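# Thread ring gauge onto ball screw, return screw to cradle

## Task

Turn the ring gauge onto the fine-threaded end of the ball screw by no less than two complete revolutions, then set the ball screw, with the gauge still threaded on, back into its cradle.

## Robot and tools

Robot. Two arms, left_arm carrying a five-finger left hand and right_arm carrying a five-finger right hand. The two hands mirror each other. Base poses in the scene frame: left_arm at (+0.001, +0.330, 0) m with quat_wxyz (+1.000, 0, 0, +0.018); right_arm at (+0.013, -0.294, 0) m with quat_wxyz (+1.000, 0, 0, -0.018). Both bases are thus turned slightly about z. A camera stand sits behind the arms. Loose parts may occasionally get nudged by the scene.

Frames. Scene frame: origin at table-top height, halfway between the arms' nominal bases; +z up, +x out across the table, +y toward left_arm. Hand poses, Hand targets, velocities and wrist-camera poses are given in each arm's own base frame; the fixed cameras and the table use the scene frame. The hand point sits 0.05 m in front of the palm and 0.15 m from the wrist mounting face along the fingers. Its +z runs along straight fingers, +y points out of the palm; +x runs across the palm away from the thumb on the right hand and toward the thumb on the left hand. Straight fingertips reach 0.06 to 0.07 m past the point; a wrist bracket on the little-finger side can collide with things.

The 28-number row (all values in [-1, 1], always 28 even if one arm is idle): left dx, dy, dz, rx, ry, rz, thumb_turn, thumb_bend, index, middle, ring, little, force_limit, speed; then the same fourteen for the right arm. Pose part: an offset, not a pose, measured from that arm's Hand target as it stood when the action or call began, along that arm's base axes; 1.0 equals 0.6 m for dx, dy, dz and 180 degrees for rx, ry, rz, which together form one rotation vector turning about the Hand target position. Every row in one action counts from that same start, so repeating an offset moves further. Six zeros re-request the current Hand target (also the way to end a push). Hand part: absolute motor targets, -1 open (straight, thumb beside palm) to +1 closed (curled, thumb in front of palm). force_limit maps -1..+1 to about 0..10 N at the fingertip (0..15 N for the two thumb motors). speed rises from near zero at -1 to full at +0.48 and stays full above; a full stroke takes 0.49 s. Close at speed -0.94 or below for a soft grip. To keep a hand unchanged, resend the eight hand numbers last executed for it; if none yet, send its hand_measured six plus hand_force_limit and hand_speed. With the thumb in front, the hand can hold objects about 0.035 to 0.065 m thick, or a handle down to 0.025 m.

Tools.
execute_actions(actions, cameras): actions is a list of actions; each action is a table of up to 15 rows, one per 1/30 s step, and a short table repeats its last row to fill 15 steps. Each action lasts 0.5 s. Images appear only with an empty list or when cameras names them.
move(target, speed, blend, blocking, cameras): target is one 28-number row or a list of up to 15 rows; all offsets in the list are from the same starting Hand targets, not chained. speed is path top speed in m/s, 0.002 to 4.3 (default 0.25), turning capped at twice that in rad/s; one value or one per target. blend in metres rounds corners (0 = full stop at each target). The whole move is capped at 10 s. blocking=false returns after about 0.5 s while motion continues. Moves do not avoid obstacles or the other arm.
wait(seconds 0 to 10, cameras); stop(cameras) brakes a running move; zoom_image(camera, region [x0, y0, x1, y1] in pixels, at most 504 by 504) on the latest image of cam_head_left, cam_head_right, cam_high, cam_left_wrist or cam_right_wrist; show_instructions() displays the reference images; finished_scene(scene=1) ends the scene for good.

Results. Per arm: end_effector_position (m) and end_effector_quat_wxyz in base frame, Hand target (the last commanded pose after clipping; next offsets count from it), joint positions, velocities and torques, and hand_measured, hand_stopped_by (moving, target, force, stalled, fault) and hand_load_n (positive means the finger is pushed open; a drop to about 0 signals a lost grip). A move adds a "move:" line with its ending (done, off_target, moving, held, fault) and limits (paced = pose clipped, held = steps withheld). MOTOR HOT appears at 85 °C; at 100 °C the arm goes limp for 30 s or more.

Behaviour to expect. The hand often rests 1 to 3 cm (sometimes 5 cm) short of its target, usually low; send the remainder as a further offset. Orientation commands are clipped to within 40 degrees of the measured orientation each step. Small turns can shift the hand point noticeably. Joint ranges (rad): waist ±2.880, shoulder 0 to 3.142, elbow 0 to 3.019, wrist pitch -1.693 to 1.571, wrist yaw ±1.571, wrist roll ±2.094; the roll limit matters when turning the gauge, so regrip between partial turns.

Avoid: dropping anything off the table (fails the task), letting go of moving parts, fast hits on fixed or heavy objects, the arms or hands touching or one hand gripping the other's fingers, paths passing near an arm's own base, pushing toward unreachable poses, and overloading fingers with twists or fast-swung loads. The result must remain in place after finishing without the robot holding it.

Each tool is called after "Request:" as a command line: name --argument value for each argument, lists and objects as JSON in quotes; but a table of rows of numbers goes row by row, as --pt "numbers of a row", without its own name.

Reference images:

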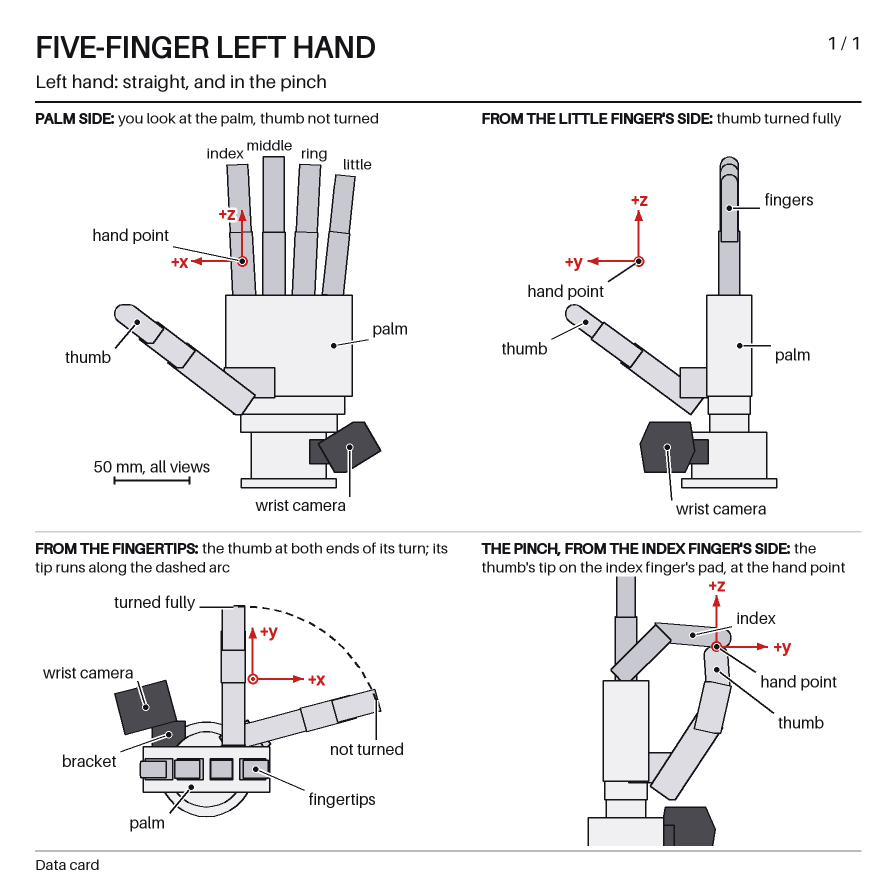

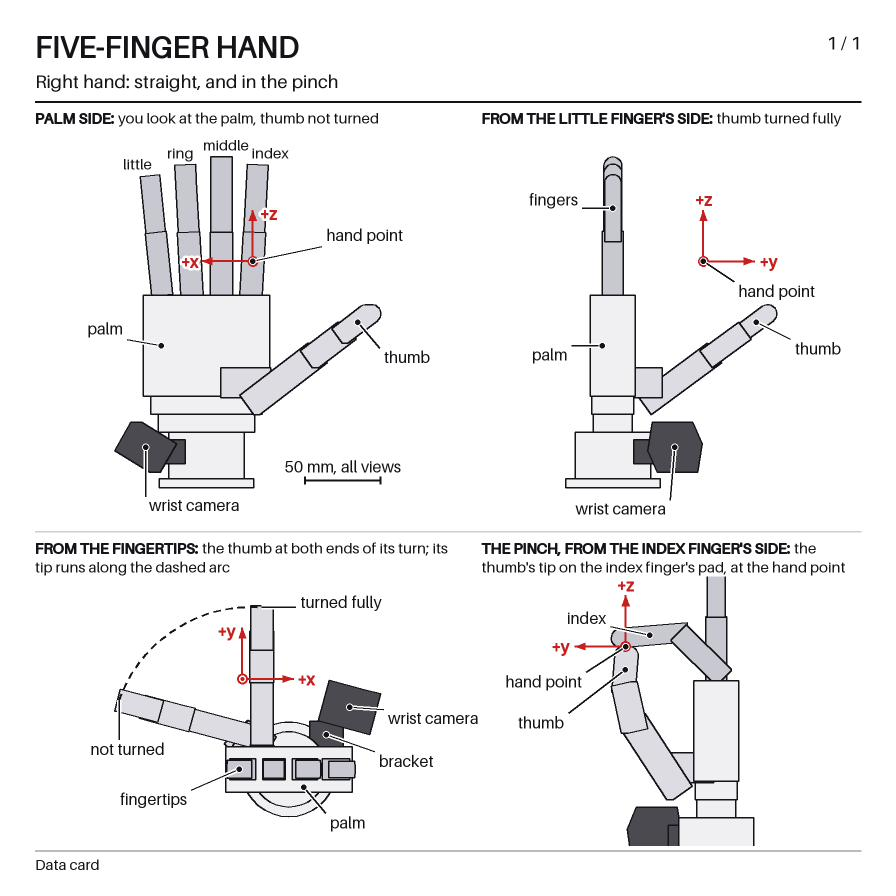

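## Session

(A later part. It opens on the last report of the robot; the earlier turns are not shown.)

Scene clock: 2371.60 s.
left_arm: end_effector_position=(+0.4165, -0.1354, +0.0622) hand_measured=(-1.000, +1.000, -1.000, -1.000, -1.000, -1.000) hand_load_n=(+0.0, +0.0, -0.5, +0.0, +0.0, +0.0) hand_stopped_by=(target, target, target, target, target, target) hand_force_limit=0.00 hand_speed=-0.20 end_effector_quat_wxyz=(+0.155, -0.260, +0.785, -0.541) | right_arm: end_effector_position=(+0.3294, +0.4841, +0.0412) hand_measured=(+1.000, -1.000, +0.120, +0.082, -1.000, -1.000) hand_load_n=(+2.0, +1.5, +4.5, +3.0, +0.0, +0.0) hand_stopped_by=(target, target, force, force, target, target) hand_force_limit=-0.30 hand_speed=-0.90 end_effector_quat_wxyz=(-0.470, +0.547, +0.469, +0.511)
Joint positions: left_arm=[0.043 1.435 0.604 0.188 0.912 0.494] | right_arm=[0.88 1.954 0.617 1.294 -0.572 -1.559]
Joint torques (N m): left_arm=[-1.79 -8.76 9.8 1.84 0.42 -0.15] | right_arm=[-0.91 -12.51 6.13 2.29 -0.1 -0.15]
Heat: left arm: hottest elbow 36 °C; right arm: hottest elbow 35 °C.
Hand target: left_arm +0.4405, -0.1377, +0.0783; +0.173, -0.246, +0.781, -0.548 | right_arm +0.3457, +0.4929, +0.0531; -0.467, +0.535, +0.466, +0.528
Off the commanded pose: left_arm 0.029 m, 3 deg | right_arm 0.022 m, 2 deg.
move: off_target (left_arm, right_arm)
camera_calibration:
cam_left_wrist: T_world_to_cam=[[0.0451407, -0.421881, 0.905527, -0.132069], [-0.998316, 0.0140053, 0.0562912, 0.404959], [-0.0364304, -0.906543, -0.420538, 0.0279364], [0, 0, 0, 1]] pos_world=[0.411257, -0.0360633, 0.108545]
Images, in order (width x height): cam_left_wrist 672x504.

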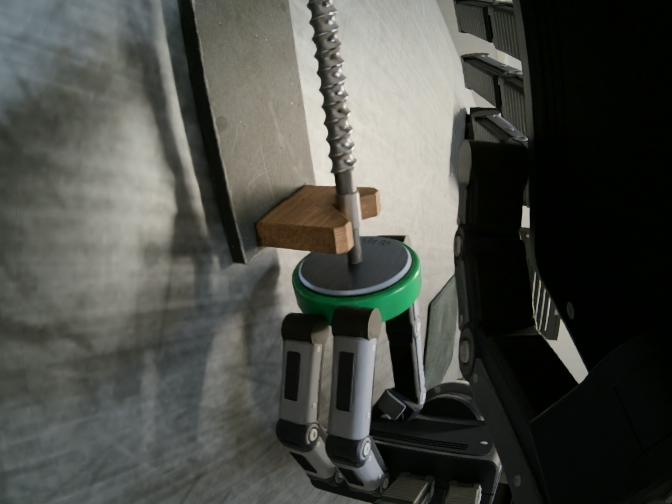

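Request:
move --target '[0,0,0,0,0,0,-1,1,-1,-1,-1,-1,0.0,-0.2, 0,0,0,0,0,0, 1,-1,-0.4,-0.4,-1,-1,-0.3,-0.8]' --speed 0.05 --cameras '["cam_left_wrist", "cam_right_wrist"]'

Request:
zoom_image --camera "cam_left_wrist" --region '[280, 170, 440, 340]'

Scene clock: 2442.17 s.
left_arm: end_effector_position=(+0.4165, -0.1354, +0.0622) hand_measured=(-1.000, +1.000, -1.000, -1.000, -1.000, -1.000) hand_load_n=(-0.5, +0.0, +0.0, -0.5, +0.0, +0.0) hand_stopped_by=(target, target, target, target, target, target) hand_force_limit=0.00 hand_speed=-0.20 end_effector_quat_wxyz=(+0.155, -0.260, +0.785, -0.541) | right_arm: end_effector_position=(+0.3332, +0.4863, +0.0446) hand_measured=(+1.000, -1.000, -0.400, -0.400, -1.000, -1.000) hand_load_n=(+0.5, +0.0, +0.0, +0.0, +0.0, +0.0) hand_stopped_by=(target, target, target, target, target, target) hand_force_limit=-0.30 hand_speed=-0.80 end_effector_quat_wxyz=(-0.470, +0.544, +0.467, +0.515)
Joint positions: left_arm=[0.043 1.435 0.604 0.188 0.911 0.493] | right_arm=[0.878 1.954 0.626 1.294 -0.572 -1.559]
Joint torques (N m): left_arm=[-1.67 -8.82 9.81 1.77 0.42 -0.16] | right_arm=[-0.56 -12.57 5.6 2.3 -0.1 -0.14]
Heat: left arm: hottest elbow 39 °C; right arm: hottest elbow 36 °C.
Hand target: left_arm +0.4405, -0.1377, +0.0783; +0.173, -0.246, +0.781, -0.547 | right_arm +0.3456, +0.4929, +0.0531; -0.468, +0.535, +0.466, +0.528
Off the commanded pose: left_arm 0.029 m, 3 deg | right_arm 0.017 m, 2 deg.
move: off_target (left_arm, right_arm)
camera_calibration:
cam_left_wrist: T_world_to_cam=[[0.0458987, -0.421758, 0.905546, -0.13238], [-0.998293, 0.0134204, 0.0568502, 0.40487], [-0.0361299, -0.906609, -0.420422, 0.0277976], [0, 0, 0, 1]] pos_world=[0.411259, -0.0360641, 0.108546]
cam_right_wrist: T_world_to_cam=[[0.967942, -0.108036, 0.226753, -0.277193], [0.1233, -0.582133, -0.80369, 0.277171], [0.218828, 0.805884, -0.55015, -0.323317], [0, 0, 0, 1]] pos_world=[0.304883, 0.39196, 0.107741]
Images, in order (width x height): cam_left_wrist 672x504, cam_right_wrist 672x504.

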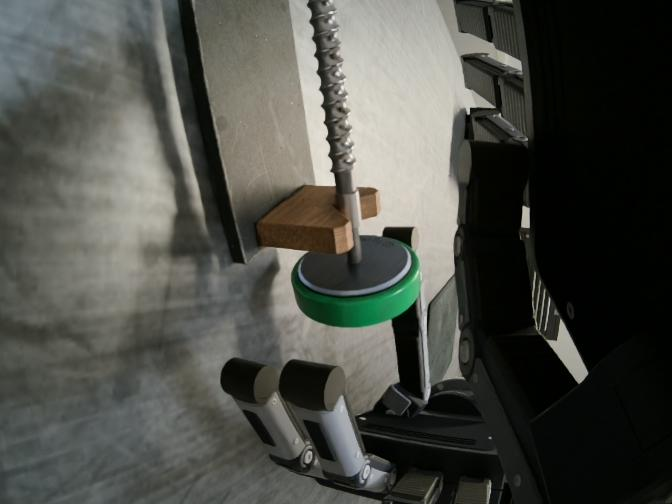

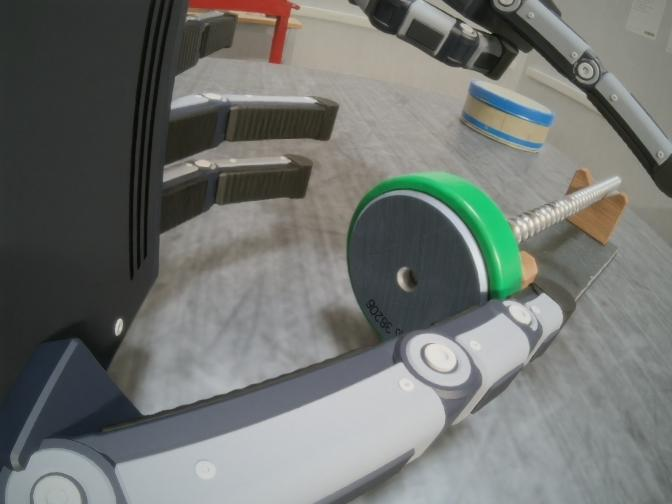

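Scaled by 2.965 from the camera's 672x504 image, which has a finer 960x720 frame.

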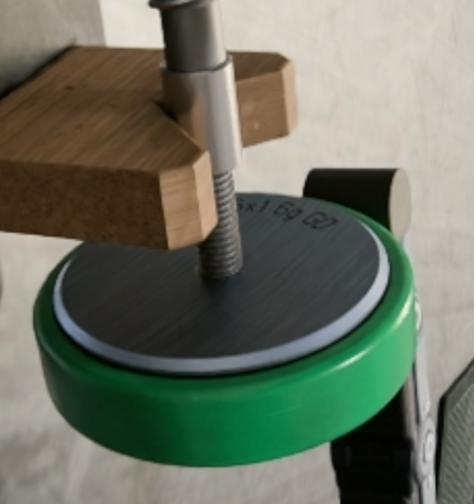

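Request:
move --pt "0 0 0 0 0 0 -1 1 -1 -1 -1 -1 0.0 -0.2 0.0128 -0.0267 0 0 0 0 1 -1 -0.4 -0.4 -1 -1 -0.3 -0.8" --pt "0 0 0 0 0 0 -1 1 -1 -1 -1 -1 0.0 -0.2 -0.1 -0.12 0.03 0 0 0 1 -1 -0.4 -0.4 -1 -1 -0.3 -0.8" --speed '[0.04, 0.08]' --cameras '["cam_left_wrist", "cam_right_wrist", "cam_head_right"]'

Request:
zoom_image --camera "cam_left_wrist" --region '[280, 170, 440, 340]'

Scene clock: 2451.00 s.
left_arm: end_effector_position=(+0.4165, -0.1354, +0.0622) hand_measured=(-1.000, +1.000, -1.000, -1.000, -1.000, -1.000) hand_load_n=(+0.0, +0.0, +0.0, +0.0, +0.0, +0.0) hand_stopped_by=(target, target, target, target, target, target) hand_force_limit=0.00 hand_speed=-0.20 end_effector_quat_wxyz=(+0.155, -0.260, +0.785, -0.541) | right_arm: end_effector_position=(+0.2902, +0.4181, +0.0587) hand_measured=(+1.000, -1.000, -0.400, -0.400, -1.000, -1.000) hand_load_n=(+0.5, +0.0, +0.0, +0.0, +0.0, +0.0) hand_stopped_by=(target, target, target, target, target, target) hand_force_limit=-0.30 hand_speed=-0.80 end_effector_quat_wxyz=(-0.466, +0.549, +0.463, +0.517)
Joint positions: left_arm=[0.043 1.435 0.604 0.188 0.911 0.493] | right_arm=[0.854 1.832 0.399 1.395 -0.579 -1.559]
Joint torques (N m): left_arm=[-1.79 -8.76 9.81 1.77 0.43 -0.17] | right_arm=[0.79 -11.63 2.3 2.93 0.1 -0.14]
Heat: left arm: hottest elbow 39 °C; right arm: hottest elbow 35 °C.
Hand target: left_arm +0.4405, -0.1377, +0.0783; +0.173, -0.246, +0.781, -0.547 | right_arm +0.2857, +0.4209, +0.0711; -0.467, +0.535, +0.466, +0.528
Off the commanded pose: left_arm 0.029 m, 3 deg | right_arm 0.014 m, 2 deg.
move: off_target (left_arm, right_arm)
camera_calibration:
cam_left_wrist: T_world_to_cam=[[0.0458987, -0.421758, 0.905546, -0.13238], [-0.998293, 0.0134204, 0.0568502, 0.40487], [-0.0361299, -0.906609, -0.420422, 0.0277976], [0, 0, 0, 1]] pos_world=[0.411259, -0.0360641, 0.108546]
cam_right_wrist: T_world_to_cam=[[0.966644, -0.122959, 0.224677, -0.239366], [0.111998, -0.58598, -0.802548, 0.258984], [0.230337, 0.800942, -0.552663, -0.252392], [0, 0, 0, 1]] pos_world=[0.260511, 0.324479, 0.12214]
Images, in order (width x height): cam_head_right 504x504, cam_left_wrist 672x504, cam_right_wrist 672x504.

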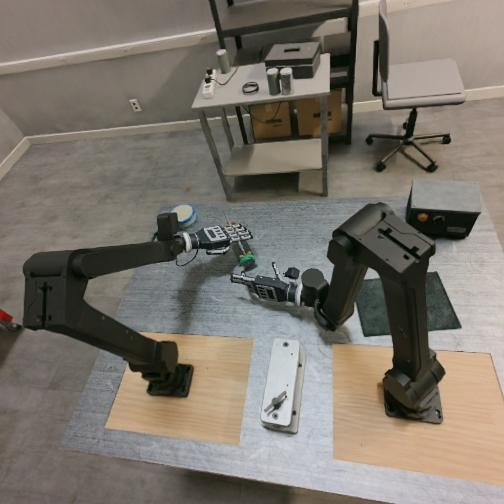

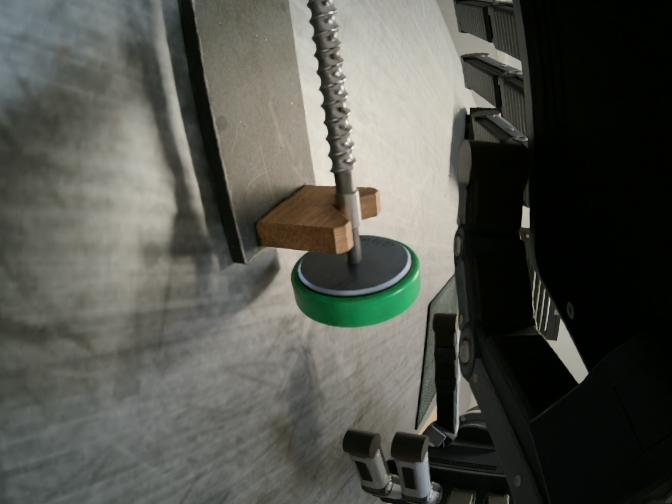

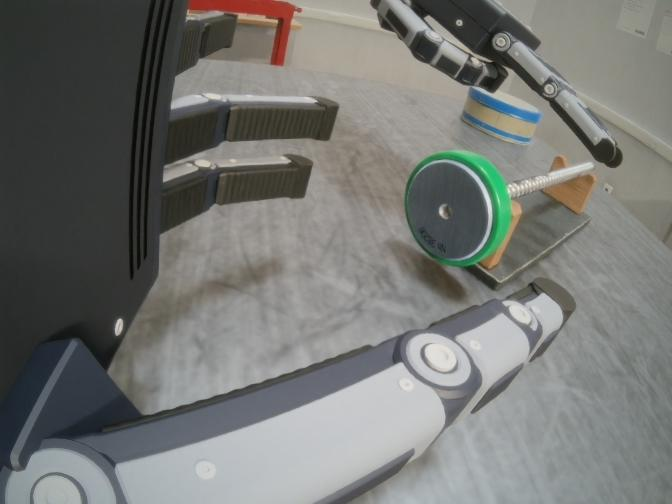

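Scaled by 2.965 from the camera's 672x504 image, which has a finer 960x720 frame.

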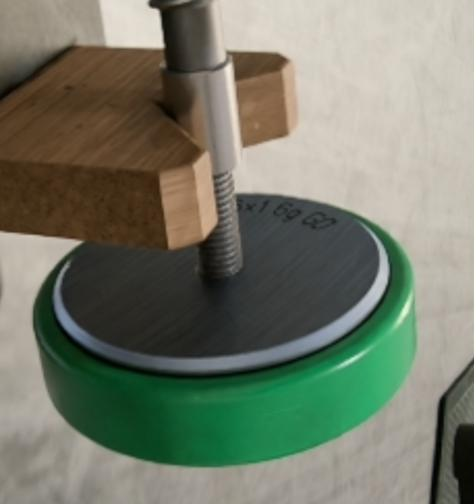

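Request:
zoom_image --camera "cam_right_wrist" --region '[390, 140, 630, 300]'

Scaled by 2.100 from the camera's 672x504 image, which has a finer 960x720 frame.

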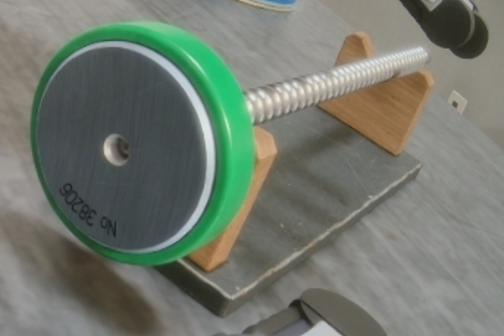

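Request:
move --pt "-0.0675 0.0128 0.1028 0.0261 -0.0312 0.0393 -1 1 -1 -1 -1 -1 0.0 -0.2 -0.0887 -0.1112 0.05 0 0 0 1 -1 -0.4 -0.4 -1 -1 -0.3 -0.8" --pt "-0.1373 0.0157 0.0112 0.0261 -0.0312 0.0393 -1 1 -1 -1 -1 -1 0.0 -0.2 -0.0887 -0.1112 0.05 0 0 0 1 -1 -0.4 -0.4 -1 -1 -0.3 -0.8" --speed 0.12 --blend 0.02 --cameras '["cam_left_wrist", "cam_right_wrist", "cam_head_right", "cam_head_left", "cam_high"]'

Request:
zoom_image --camera "cam_high" --region '[210, 120, 340, 250]'

Request:
zoom_image --camera "cam_head_right" --region '[205, 200, 305, 300]'

Request:
zoom_image --camera "cam_right_wrist" --region '[390, 100, 630, 300]'

Scene clock: 2497.07 s.
left_arm: end_effector_position=(+0.3575, -0.1270, +0.0808) hand_measured=(-1.000, +1.000, -1.000, -1.000, -1.000, -1.000) hand_load_n=(+0.0, +0.0, +0.0, +0.0, +0.0, +0.0) hand_stopped_by=(target, target, target, target, target, target) hand_force_limit=0.00 hand_speed=-0.20 end_effector_quat_wxyz=(+0.247, -0.265, +0.780, -0.511) | right_arm: end_effector_position=(+0.2346, +0.3552, +0.0986) hand_measured=(+1.000, -1.000, -0.400, -0.400, -1.000, -1.000) hand_load_n=(+0.0, +0.5, +0.0, +0.0, +0.0, +0.0) hand_stopped_by=(target, target, target, target, target, target) hand_force_limit=-0.30 hand_speed=-0.80 end_effector_quat_wxyz=(-0.468, +0.538, +0.463, +0.527)
Joint positions: left_arm=[0.011 1.106 0.376 0.227 0.738 0.477] | right_arm=[0.854 1.571 0.166 1.397 -0.583 -1.559]
Joint torques (N m): left_arm=[-1.55 -5.77 6.35 1.95 0.4 -0.13] | right_arm=[0.03 -7.71 2.47 1.85 -0.17 -0.13]
Heat: left arm: hottest elbow 40 °C; right arm: hottest elbow 33 °C.
Hand target: left_arm +0.3581, -0.1283, +0.0850; +0.254, -0.260, +0.777, -0.515 | right_arm +0.2325, +0.3542, +0.1012; -0.468, +0.534, +0.466, +0.528
Off the commanded pose: left_arm 0.004 m, 1 deg | right_arm 0.003 m, 1 deg.
move: done
camera_calibration:
cam_left_wrist: T_world_to_cam=[[-0.0111028, -0.497801, 0.86722, -0.129128], [-0.991682, -0.105737, -0.0733917, 0.33785], [0.128232, -0.860821, -0.492487, -0.00593976], [0, 0, 0, 1]] pos_world=[0.334367, -0.03367, 0.133853]
cam_right_wrist: T_world_to_cam=[[0.962535, -0.124857, 0.240703, -0.202203], [0.129732, -0.567448, -0.813125, 0.250724], [0.238111, 0.813888, -0.529991, -0.175827], [0, 0, 0, 1]] pos_world=[0.203966, 0.26013, 0.159355]

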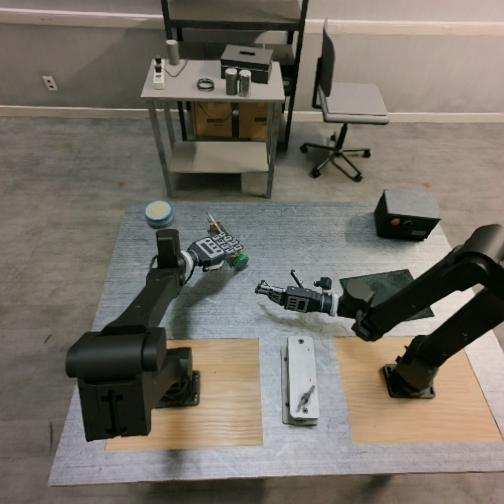

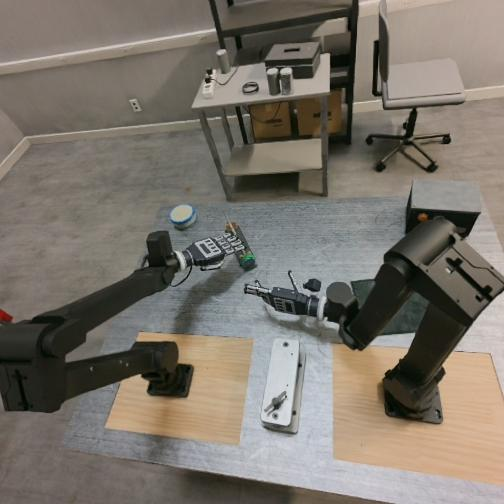

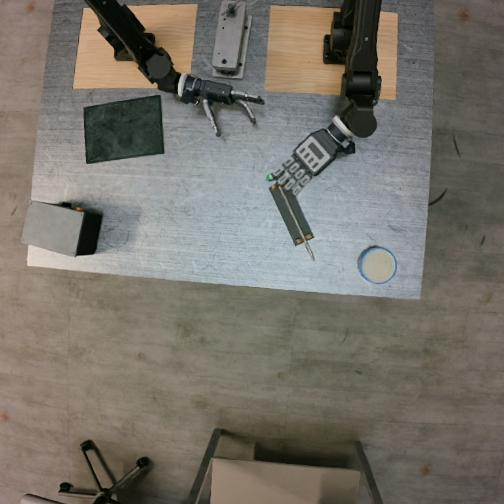

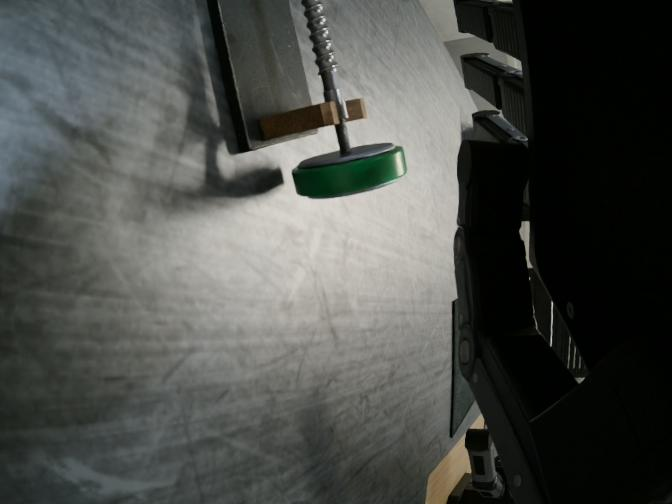

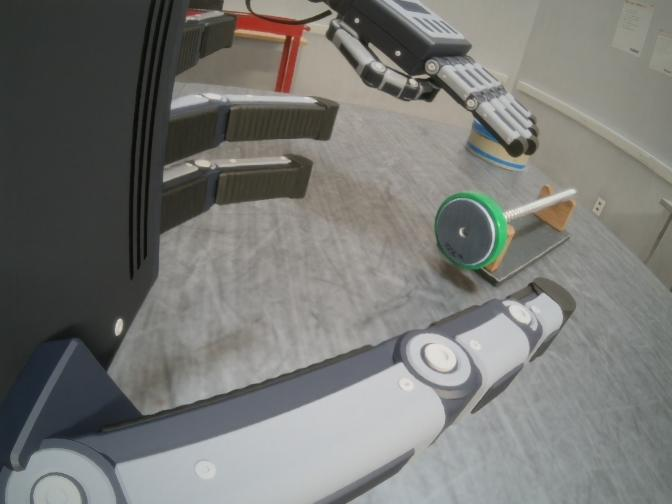

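Scaled by 3.877 from the camera's 504x504 image, which has a finer 720x720 frame.

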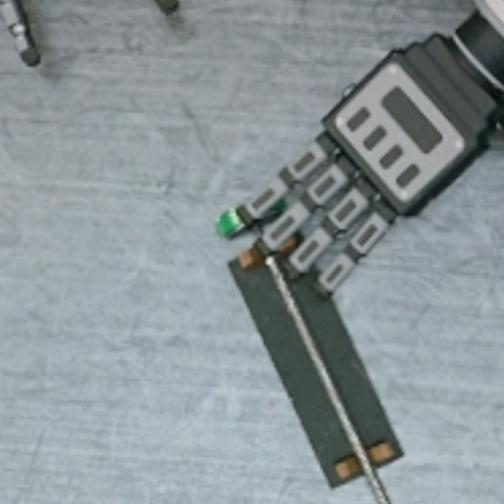

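Scaled by 5.040 from the camera's 504x504 image, which has a finer 720x720 frame.

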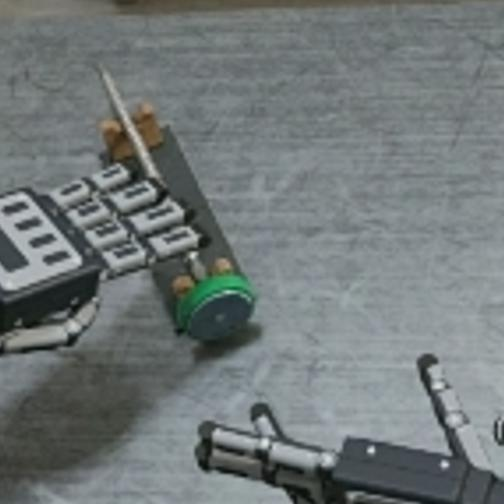

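Scaled by 2.100 from the camera's 672x504 image, which has a finer 960x720 frame.

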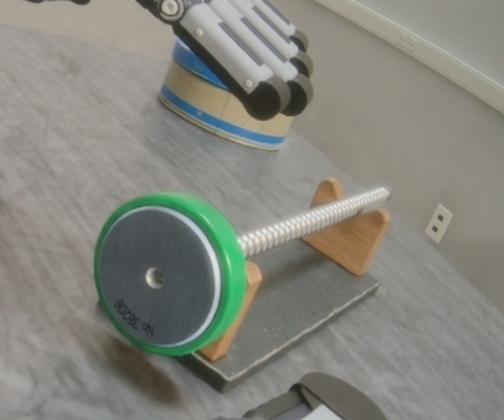

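Request:
move --target '[-0.0133,-0.0068,-0.0417,0,0,0,-1,1,-1,-1,-1,-1,0.0,-0.2, 0,0,0,0,0,0, 1,-1,-0.4,-0.4,-1,-1,-0.3,-0.8]' --speed 0.06 --cameras '["cam_left_wrist", "cam_right_wrist", "cam_high"]'

Request:
zoom_image --camera "cam_high" --region '[240, 140, 320, 220]'

Request:
zoom_image --camera "cam_right_wrist" --region '[390, 100, 630, 300]'

Scene clock: 2525.17 s.
left_arm: end_effector_position=(+0.3511, -0.1295, +0.0623) hand_measured=(-1.000, +1.000, -1.000, -1.000, -1.000, -1.000) hand_load_n=(+0.0, +0.0, +0.0, +0.0, +0.0, +0.0) hand_stopped_by=(target, target, target, target, target, target) hand_force_limit=0.00 hand_speed=-0.20 end_effector_quat_wxyz=(+0.257, -0.259, +0.777, -0.513) | right_arm: end_effector_position=(+0.2346, +0.3552, +0.0986) hand_measured=(+1.000, -1.000, -0.400, -0.400, -1.000, -1.000) hand_load_n=(+0.5, +0.0, +0.0, +0.0, +0.0, +0.0) hand_stopped_by=(target, target, target, target, target, target) hand_force_limit=-0.30 hand_speed=-0.80 end_effector_quat_wxyz=(-0.468, +0.538, +0.463, +0.527)
Joint positions: left_arm=[0 1.148 0.322 0.351 0.726 0.471] | right_arm=[0.854 1.571 0.166 1.397 -0.583 -1.559]
Joint torques (N m): left_arm=[-1.79 -3.84 5.87 2.04 0.28 -0.13] | right_arm=[-0.09 -7.59 2.48 1.8 -0.17 -0.13]
Heat: left arm: hottest elbow 37 °C; right arm: hottest elbow 32 °C.
Hand target: left_arm +0.3502, -0.1323, +0.0600; +0.254, -0.260, +0.777, -0.515 | right_arm +0.2325, +0.3542, +0.1012; -0.468, +0.534, +0.466, +0.528
Off the commanded pose: left_arm 0.004 m, 0 deg | right_arm 0.003 m, 1 deg.
move: done
camera_calibration:
cam_left_wrist: T_world_to_cam=[[-0.0301515, -0.499737, 0.865652, -0.10791], [-0.989627, -0.106777, -0.0961116, 0.330406], [0.140462, -0.859571, -0.491334, -0.0206136], [0, 0, 0, 1]] pos_world=[0.32662, -0.0363656, 0.11504]
cam_right_wrist: T_world_to_cam=[[0.962535, -0.124857, 0.240703, -0.202203], [0.129732, -0.567448, -0.813125, 0.250724], [0.238111, 0.813888, -0.529991, -0.175827], [0, 0, 0, 1]] pos_world=[0.203966, 0.26013, 0.159355]
Images, in order (width x height): cam_high 504x504, cam_left_wrist 672x504, cam_right_wrist 672x504.

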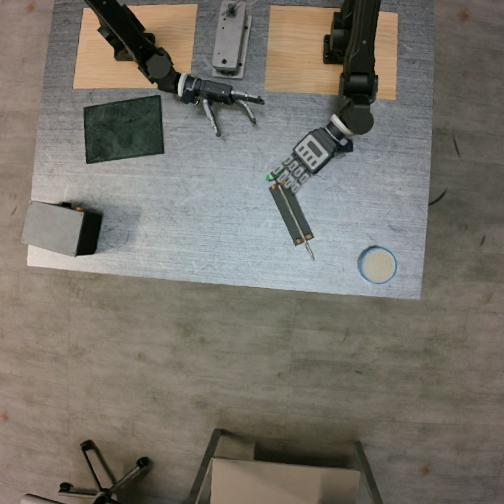

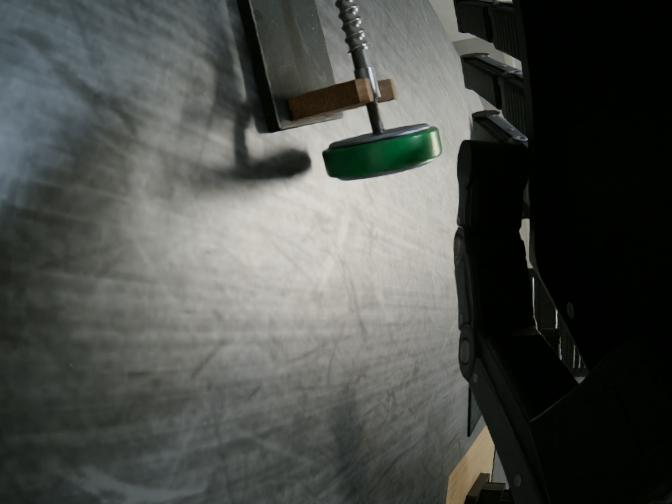

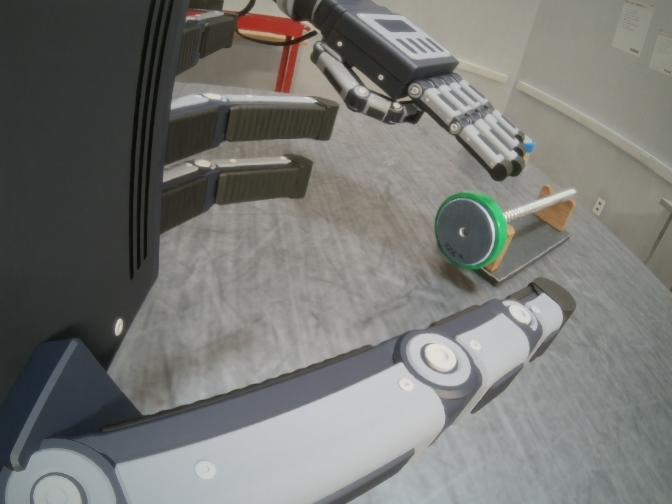

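Scaled by 6.300 from the camera's 504x504 image, which has a finer 720x720 frame.

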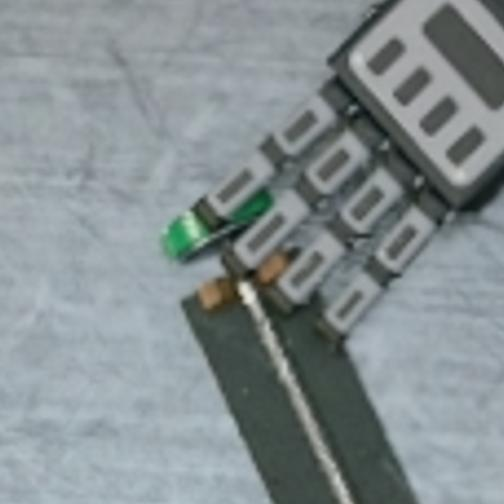

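Scaled by 2.100 from the camera's 672x504 image, which has a finer 960x720 frame.

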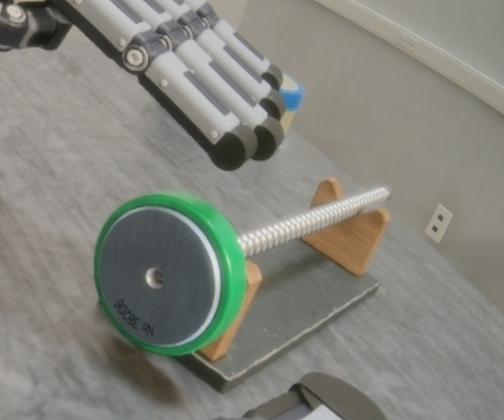

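Request:
move --target '[0,0,-0.02,0,0,0,-1,1,-1,-1,-1,-1,0.0,-0.2, 0,0,0,0,0,0, 1,-1,-0.4,-0.4,-1,-1,-0.3,-0.8]' --speed 0.04 --cameras '["cam_right_wrist"]'

Request:
zoom_image --camera "cam_right_wrist" --region '[390, 100, 630, 300]'

Scene clock: 2537.43 s.
left_arm: end_effector_position=(+0.3517, -0.1295, +0.0507) hand_measured=(-1.000, +1.000, -1.000, -1.000, -1.000, -1.000) hand_load_n=(+0.0, +0.0, +0.0, +0.0, +0.0, +0.0) hand_stopped_by=(target, target, target, target, target, target) hand_force_limit=0.00 hand_speed=-0.20 end_effector_quat_wxyz=(+0.257, -0.259, +0.777, -0.513) | right_arm: end_effector_position=(+0.2346, +0.3552, +0.0986) hand_measured=(+1.000, -1.000, -0.400, -0.400, -1.000, -1.000) hand_load_n=(+0.5, +0.0, +0.0, +0.0, +0.0, +0.0) hand_stopped_by=(target, target, target, target, target, target) hand_force_limit=-0.30 hand_speed=-0.80 end_effector_quat_wxyz=(-0.468, +0.538, +0.463, +0.527)
Joint positions: left_arm=[0 1.198 0.308 0.416 0.726 0.471] | right_arm=[0.854 1.571 0.166 1.397 -0.583 -1.559]
Joint torques (N m): left_arm=[-2.08 -4.42 5.46 1.99 0.27 -0.16] | right_arm=[0.09 -7.65 2.52 1.81 -0.18 -0.13]
Heat: left arm: hottest elbow 36 °C; right arm: hottest elbow 32 °C.
Hand target: left_arm +0.3502, -0.1323, +0.0480; +0.254, -0.260, +0.777, -0.515 | right_arm +0.2325, +0.3542, +0.1012; -0.468, +0.534, +0.466, +0.528
Off the commanded pose: left_arm 0.004 m, 0 deg | right_arm 0.003 m, 1 deg.
move: done
camera_calibration:
cam_right_wrist: T_world_to_cam=[[0.962535, -0.124857, 0.240703, -0.202203], [0.129732, -0.567448, -0.813125, 0.250724], [0.238111, 0.813888, -0.529991, -0.175827], [0, 0, 0, 1]] pos_world=[0.203966, 0.26013, 0.159355]
Images, in order (width x height): cam_right_wrist 672x504.

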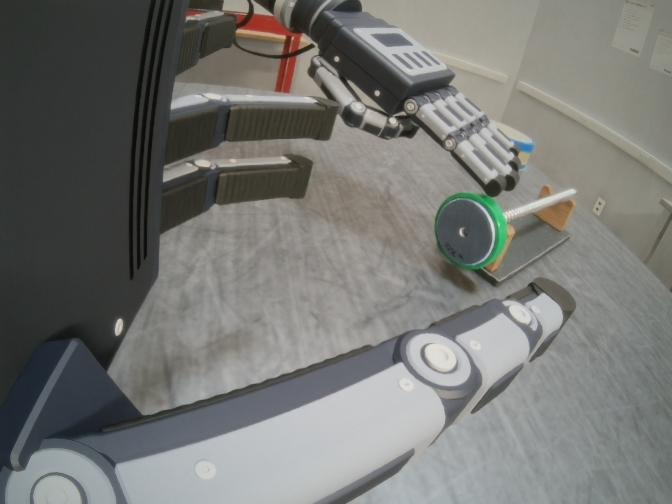

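Scaled by 2.100 from the camera's 672x504 image, which has a finer 960x720 frame.

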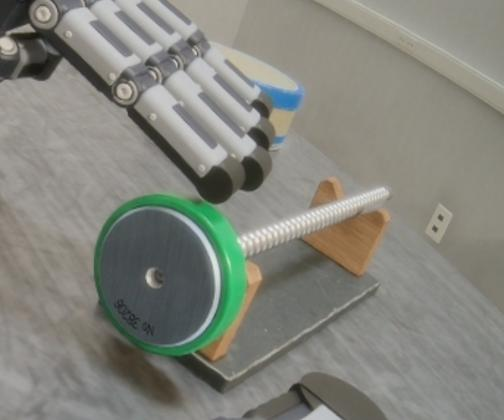

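Request:
move --pt "0 0 -0.0117 0 0 0 -1 1 -1 -1 -1 -1 0.0 -0.2 0 0 0 0 0 0 1 -1 -0.4 -0.4 -1 -1 -0.3 -0.8" --pt "0.0305 -0.0305 -0.0273 0 0 0 -1 1 -1 -1 -1 -1 0.0 -0.2 0 0 0 0 0 0 1 -1 -0.4 -0.4 -1 -1 -0.3 -0.8" --speed 0.03 --blend '[0.003, 0]' --cameras '["cam_right_wrist", "cam_left_wrist"]'

Request:
zoom_image --camera "cam_right_wrist" --region '[390, 100, 630, 300]'

Scene clock: 2552.60 s.
left_arm: end_effector_position=(+0.3562, -0.1504, +0.0295) hand_measured=(-1.000, +1.000, -1.000, -1.000, -1.000, -1.000) hand_load_n=(+0.0, +0.0, +0.0, +0.0, -0.5, +0.0) hand_stopped_by=(target, target, target, target, target, target) hand_force_limit=0.00 hand_speed=-0.20 end_effector_quat_wxyz=(+0.248, -0.259, +0.778, -0.516) | right_arm: end_effector_position=(+0.2346, +0.3552, +0.0986) hand_measured=(+1.000, -1.000, -0.400, -0.400, -1.000, -1.000) hand_load_n=(+0.0, +0.0, +0.0, +0.0, +0.0, +0.0) hand_stopped_by=(target, target, target, target, target, target) hand_force_limit=-0.30 hand_speed=-0.80 end_effector_quat_wxyz=(-0.468, +0.538, +0.463, +0.527)
Joint positions: left_arm=[-0.072 1.324 0.304 0.563 0.676 0.425] | right_arm=[0.854 1.571 0.166 1.397 -0.583 -1.559]
Joint torques (N m): left_arm=[-1.73 -4.25 6.97 1.63 -0.17 -0.08] | right_arm=[-0.09 -7.53 2.51 1.84 -0.17 -0.14]
Heat: left arm: hottest elbow 36 °C; right arm: hottest elbow 32 °C.
Hand target: left_arm +0.3685, -0.1506, +0.0317; +0.254, -0.260, +0.777, -0.515 | right_arm +0.2325, +0.3542, +0.1012; -0.468, +0.534, +0.466, +0.528
Off the commanded pose: left_arm 0.013 m, 1 deg | right_arm 0.003 m, 1 deg.
move: off_target (left_arm)
camera_calibration:
cam_left_wrist: T_world_to_cam=[[-0.0257639, -0.492139, 0.870135, -0.0903315], [-0.991815, -0.0963039, -0.0838351, 0.332013], [0.125056, -0.865173, -0.48563, -0.0509722], [0, 0, 0, 1]] pos_world=[0.333342, -0.0565814, 0.0816813]
cam_right_wrist: T_world_to_cam=[[0.962535, -0.124857, 0.240703, -0.202203], [0.129732, -0.567448, -0.813125, 0.250724], [0.238111, 0.813888, -0.529991, -0.175827], [0, 0, 0, 1]] pos_world=[0.203966, 0.26013, 0.159355]
Images, in order (width x height): cam_left_wrist 672x504, cam_right_wrist 672x504.

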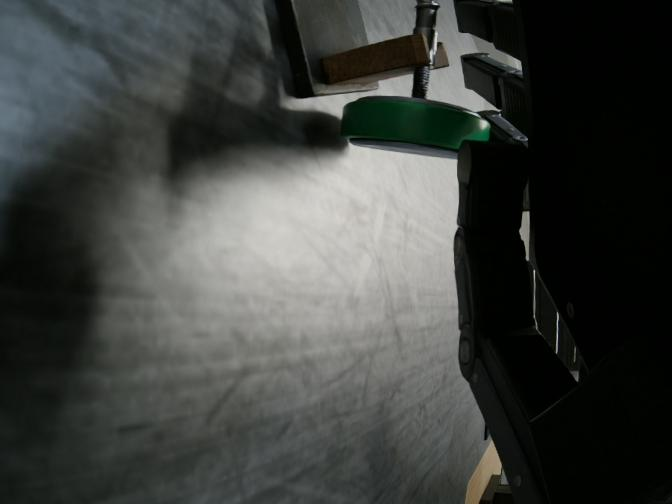

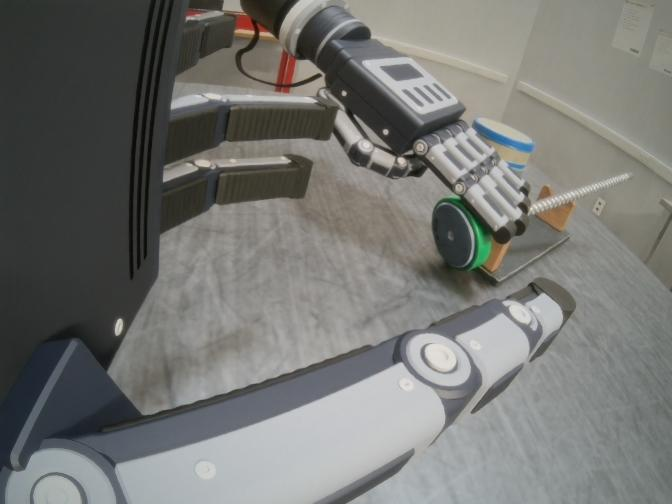

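Scaled by 2.100 from the camera's 672x504 image, which has a finer 960x720 frame.

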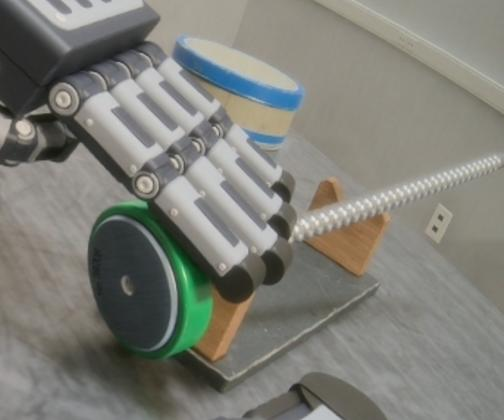

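Request:
move --target '[0,0,0.05,0,0,0,-1,1,-1,-1,-1,-1,0.0,-0.2, 0,0,0,0,0,0, 1,-1,-0.4,-0.4,-1,-1,-0.3,-0.8]' --speed 0.02 --cameras '["cam_right_wrist", "cam_left_wrist"]'

Request:
zoom_image --camera "cam_right_wrist" --region '[390, 100, 630, 300]'

Scene clock: 2573.87 s.
left_arm: end_effector_position=(+0.3521, -0.1484, +0.0446) hand_measured=(-1.000, +1.000, -1.000, -1.000, -1.000, -1.000) hand_load_n=(+0.0, +0.0, +0.0, +0.0, +0.0, +0.0) hand_stopped_by=(target, target, target, target, target, target) hand_force_limit=0.00 hand_speed=-0.20 end_effector_quat_wxyz=(+0.241, -0.270, +0.782, -0.509) | right_arm: end_effector_position=(+0.2346, +0.3552, +0.0986) hand_measured=(+1.000, -1.000, -0.400, -0.400, -1.000, -1.000) hand_load_n=(+0.0, +0.0, +0.0, +0.0, +0.0, +0.0) hand_stopped_by=(target, target, target, target, target, target) hand_force_limit=-0.30 hand_speed=-0.80 end_effector_quat_wxyz=(-0.468, +0.538, +0.463, +0.527)
Joint positions: left_arm=[-0.072 1.229 0.322 0.422 0.665 0.424] | right_arm=[0.854 1.571 0.166 1.397 -0.583 -1.559]
Joint torques (N m): left_arm=[-1.55 -6.95 8.68 1.16 0.32 -0.09] | right_arm=[-0.26 -7.59 2.48 1.83 -0.17 -0.13]
Heat: left arm: hottest elbow 35 °C; right arm: hottest elbow 32 °C.
Hand target: left_arm +0.3685, -0.1506, +0.0617; +0.254, -0.260, +0.777, -0.515 | right_arm +0.2325, +0.3542, +0.1012; -0.468, +0.534, +0.466, +0.528
Off the commanded pose: left_arm 0.024 m, 2 deg | right_arm 0.003 m, 1 deg.
move: off_target (left_arm)
camera_calibration:
cam_left_wrist: T_world_to_cam=[[0.00396944, -0.49779, 0.867289, -0.113728], [-0.992715, -0.106401, -0.0565265, 0.3271], [0.120419, -0.860746, -0.494586, -0.0387585], [0, 0, 0, 1]] pos_world=[0.329836, -0.0551701, 0.0979554]
cam_right_wrist: T_world_to_cam=[[0.962535, -0.124857, 0.240703, -0.202203], [0.129732, -0.567448, -0.813125, 0.250724], [0.238111, 0.813888, -0.529991, -0.175827], [0, 0, 0, 1]] pos_world=[0.203966, 0.26013, 0.159355]
Images, in order (width x height): cam_left_wrist 672x504, cam_right_wrist 672x504.

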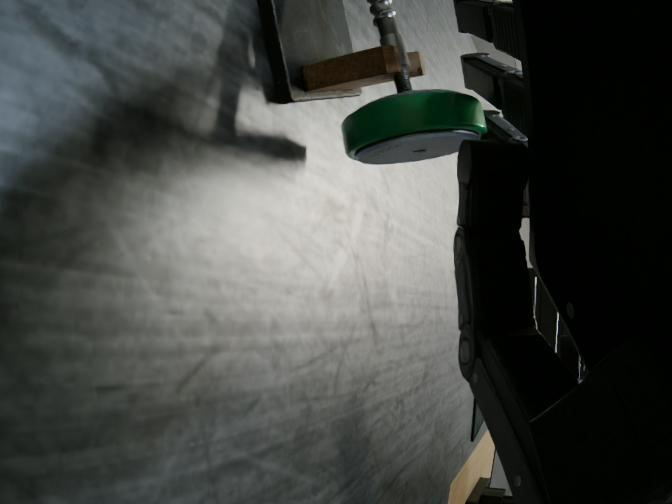

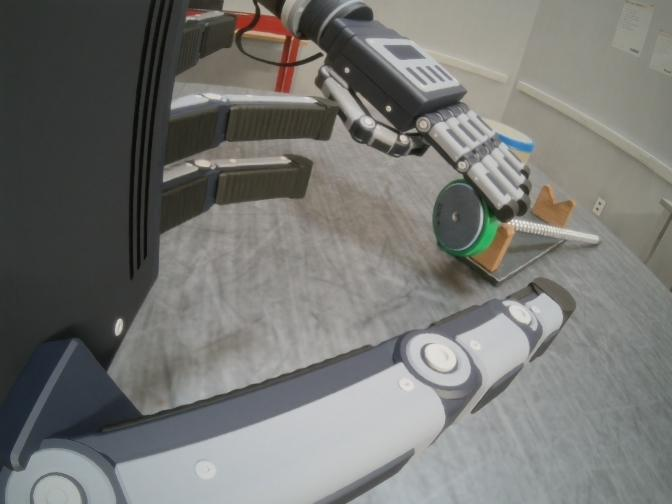

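Scaled by 2.100 from the camera's 672x504 image, which has a finer 960x720 frame.

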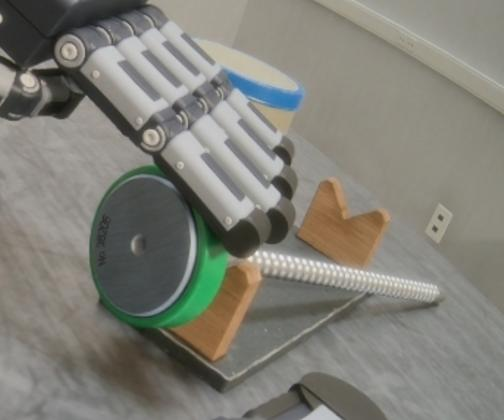

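Request:
zoom_image --camera "cam_left_wrist" --region '[320, 0, 500, 180]'

Scaled by 2.800 from the camera's 672x504 image, which has a finer 960x720 frame.

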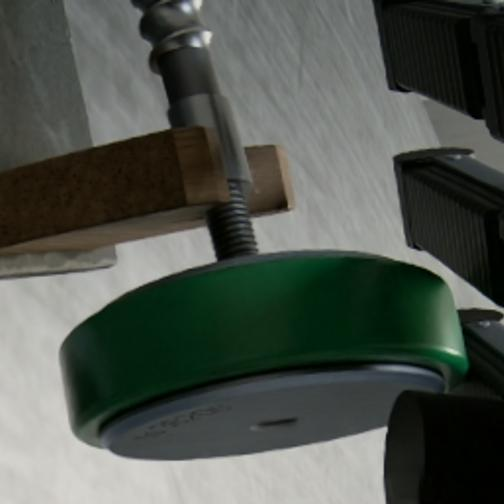

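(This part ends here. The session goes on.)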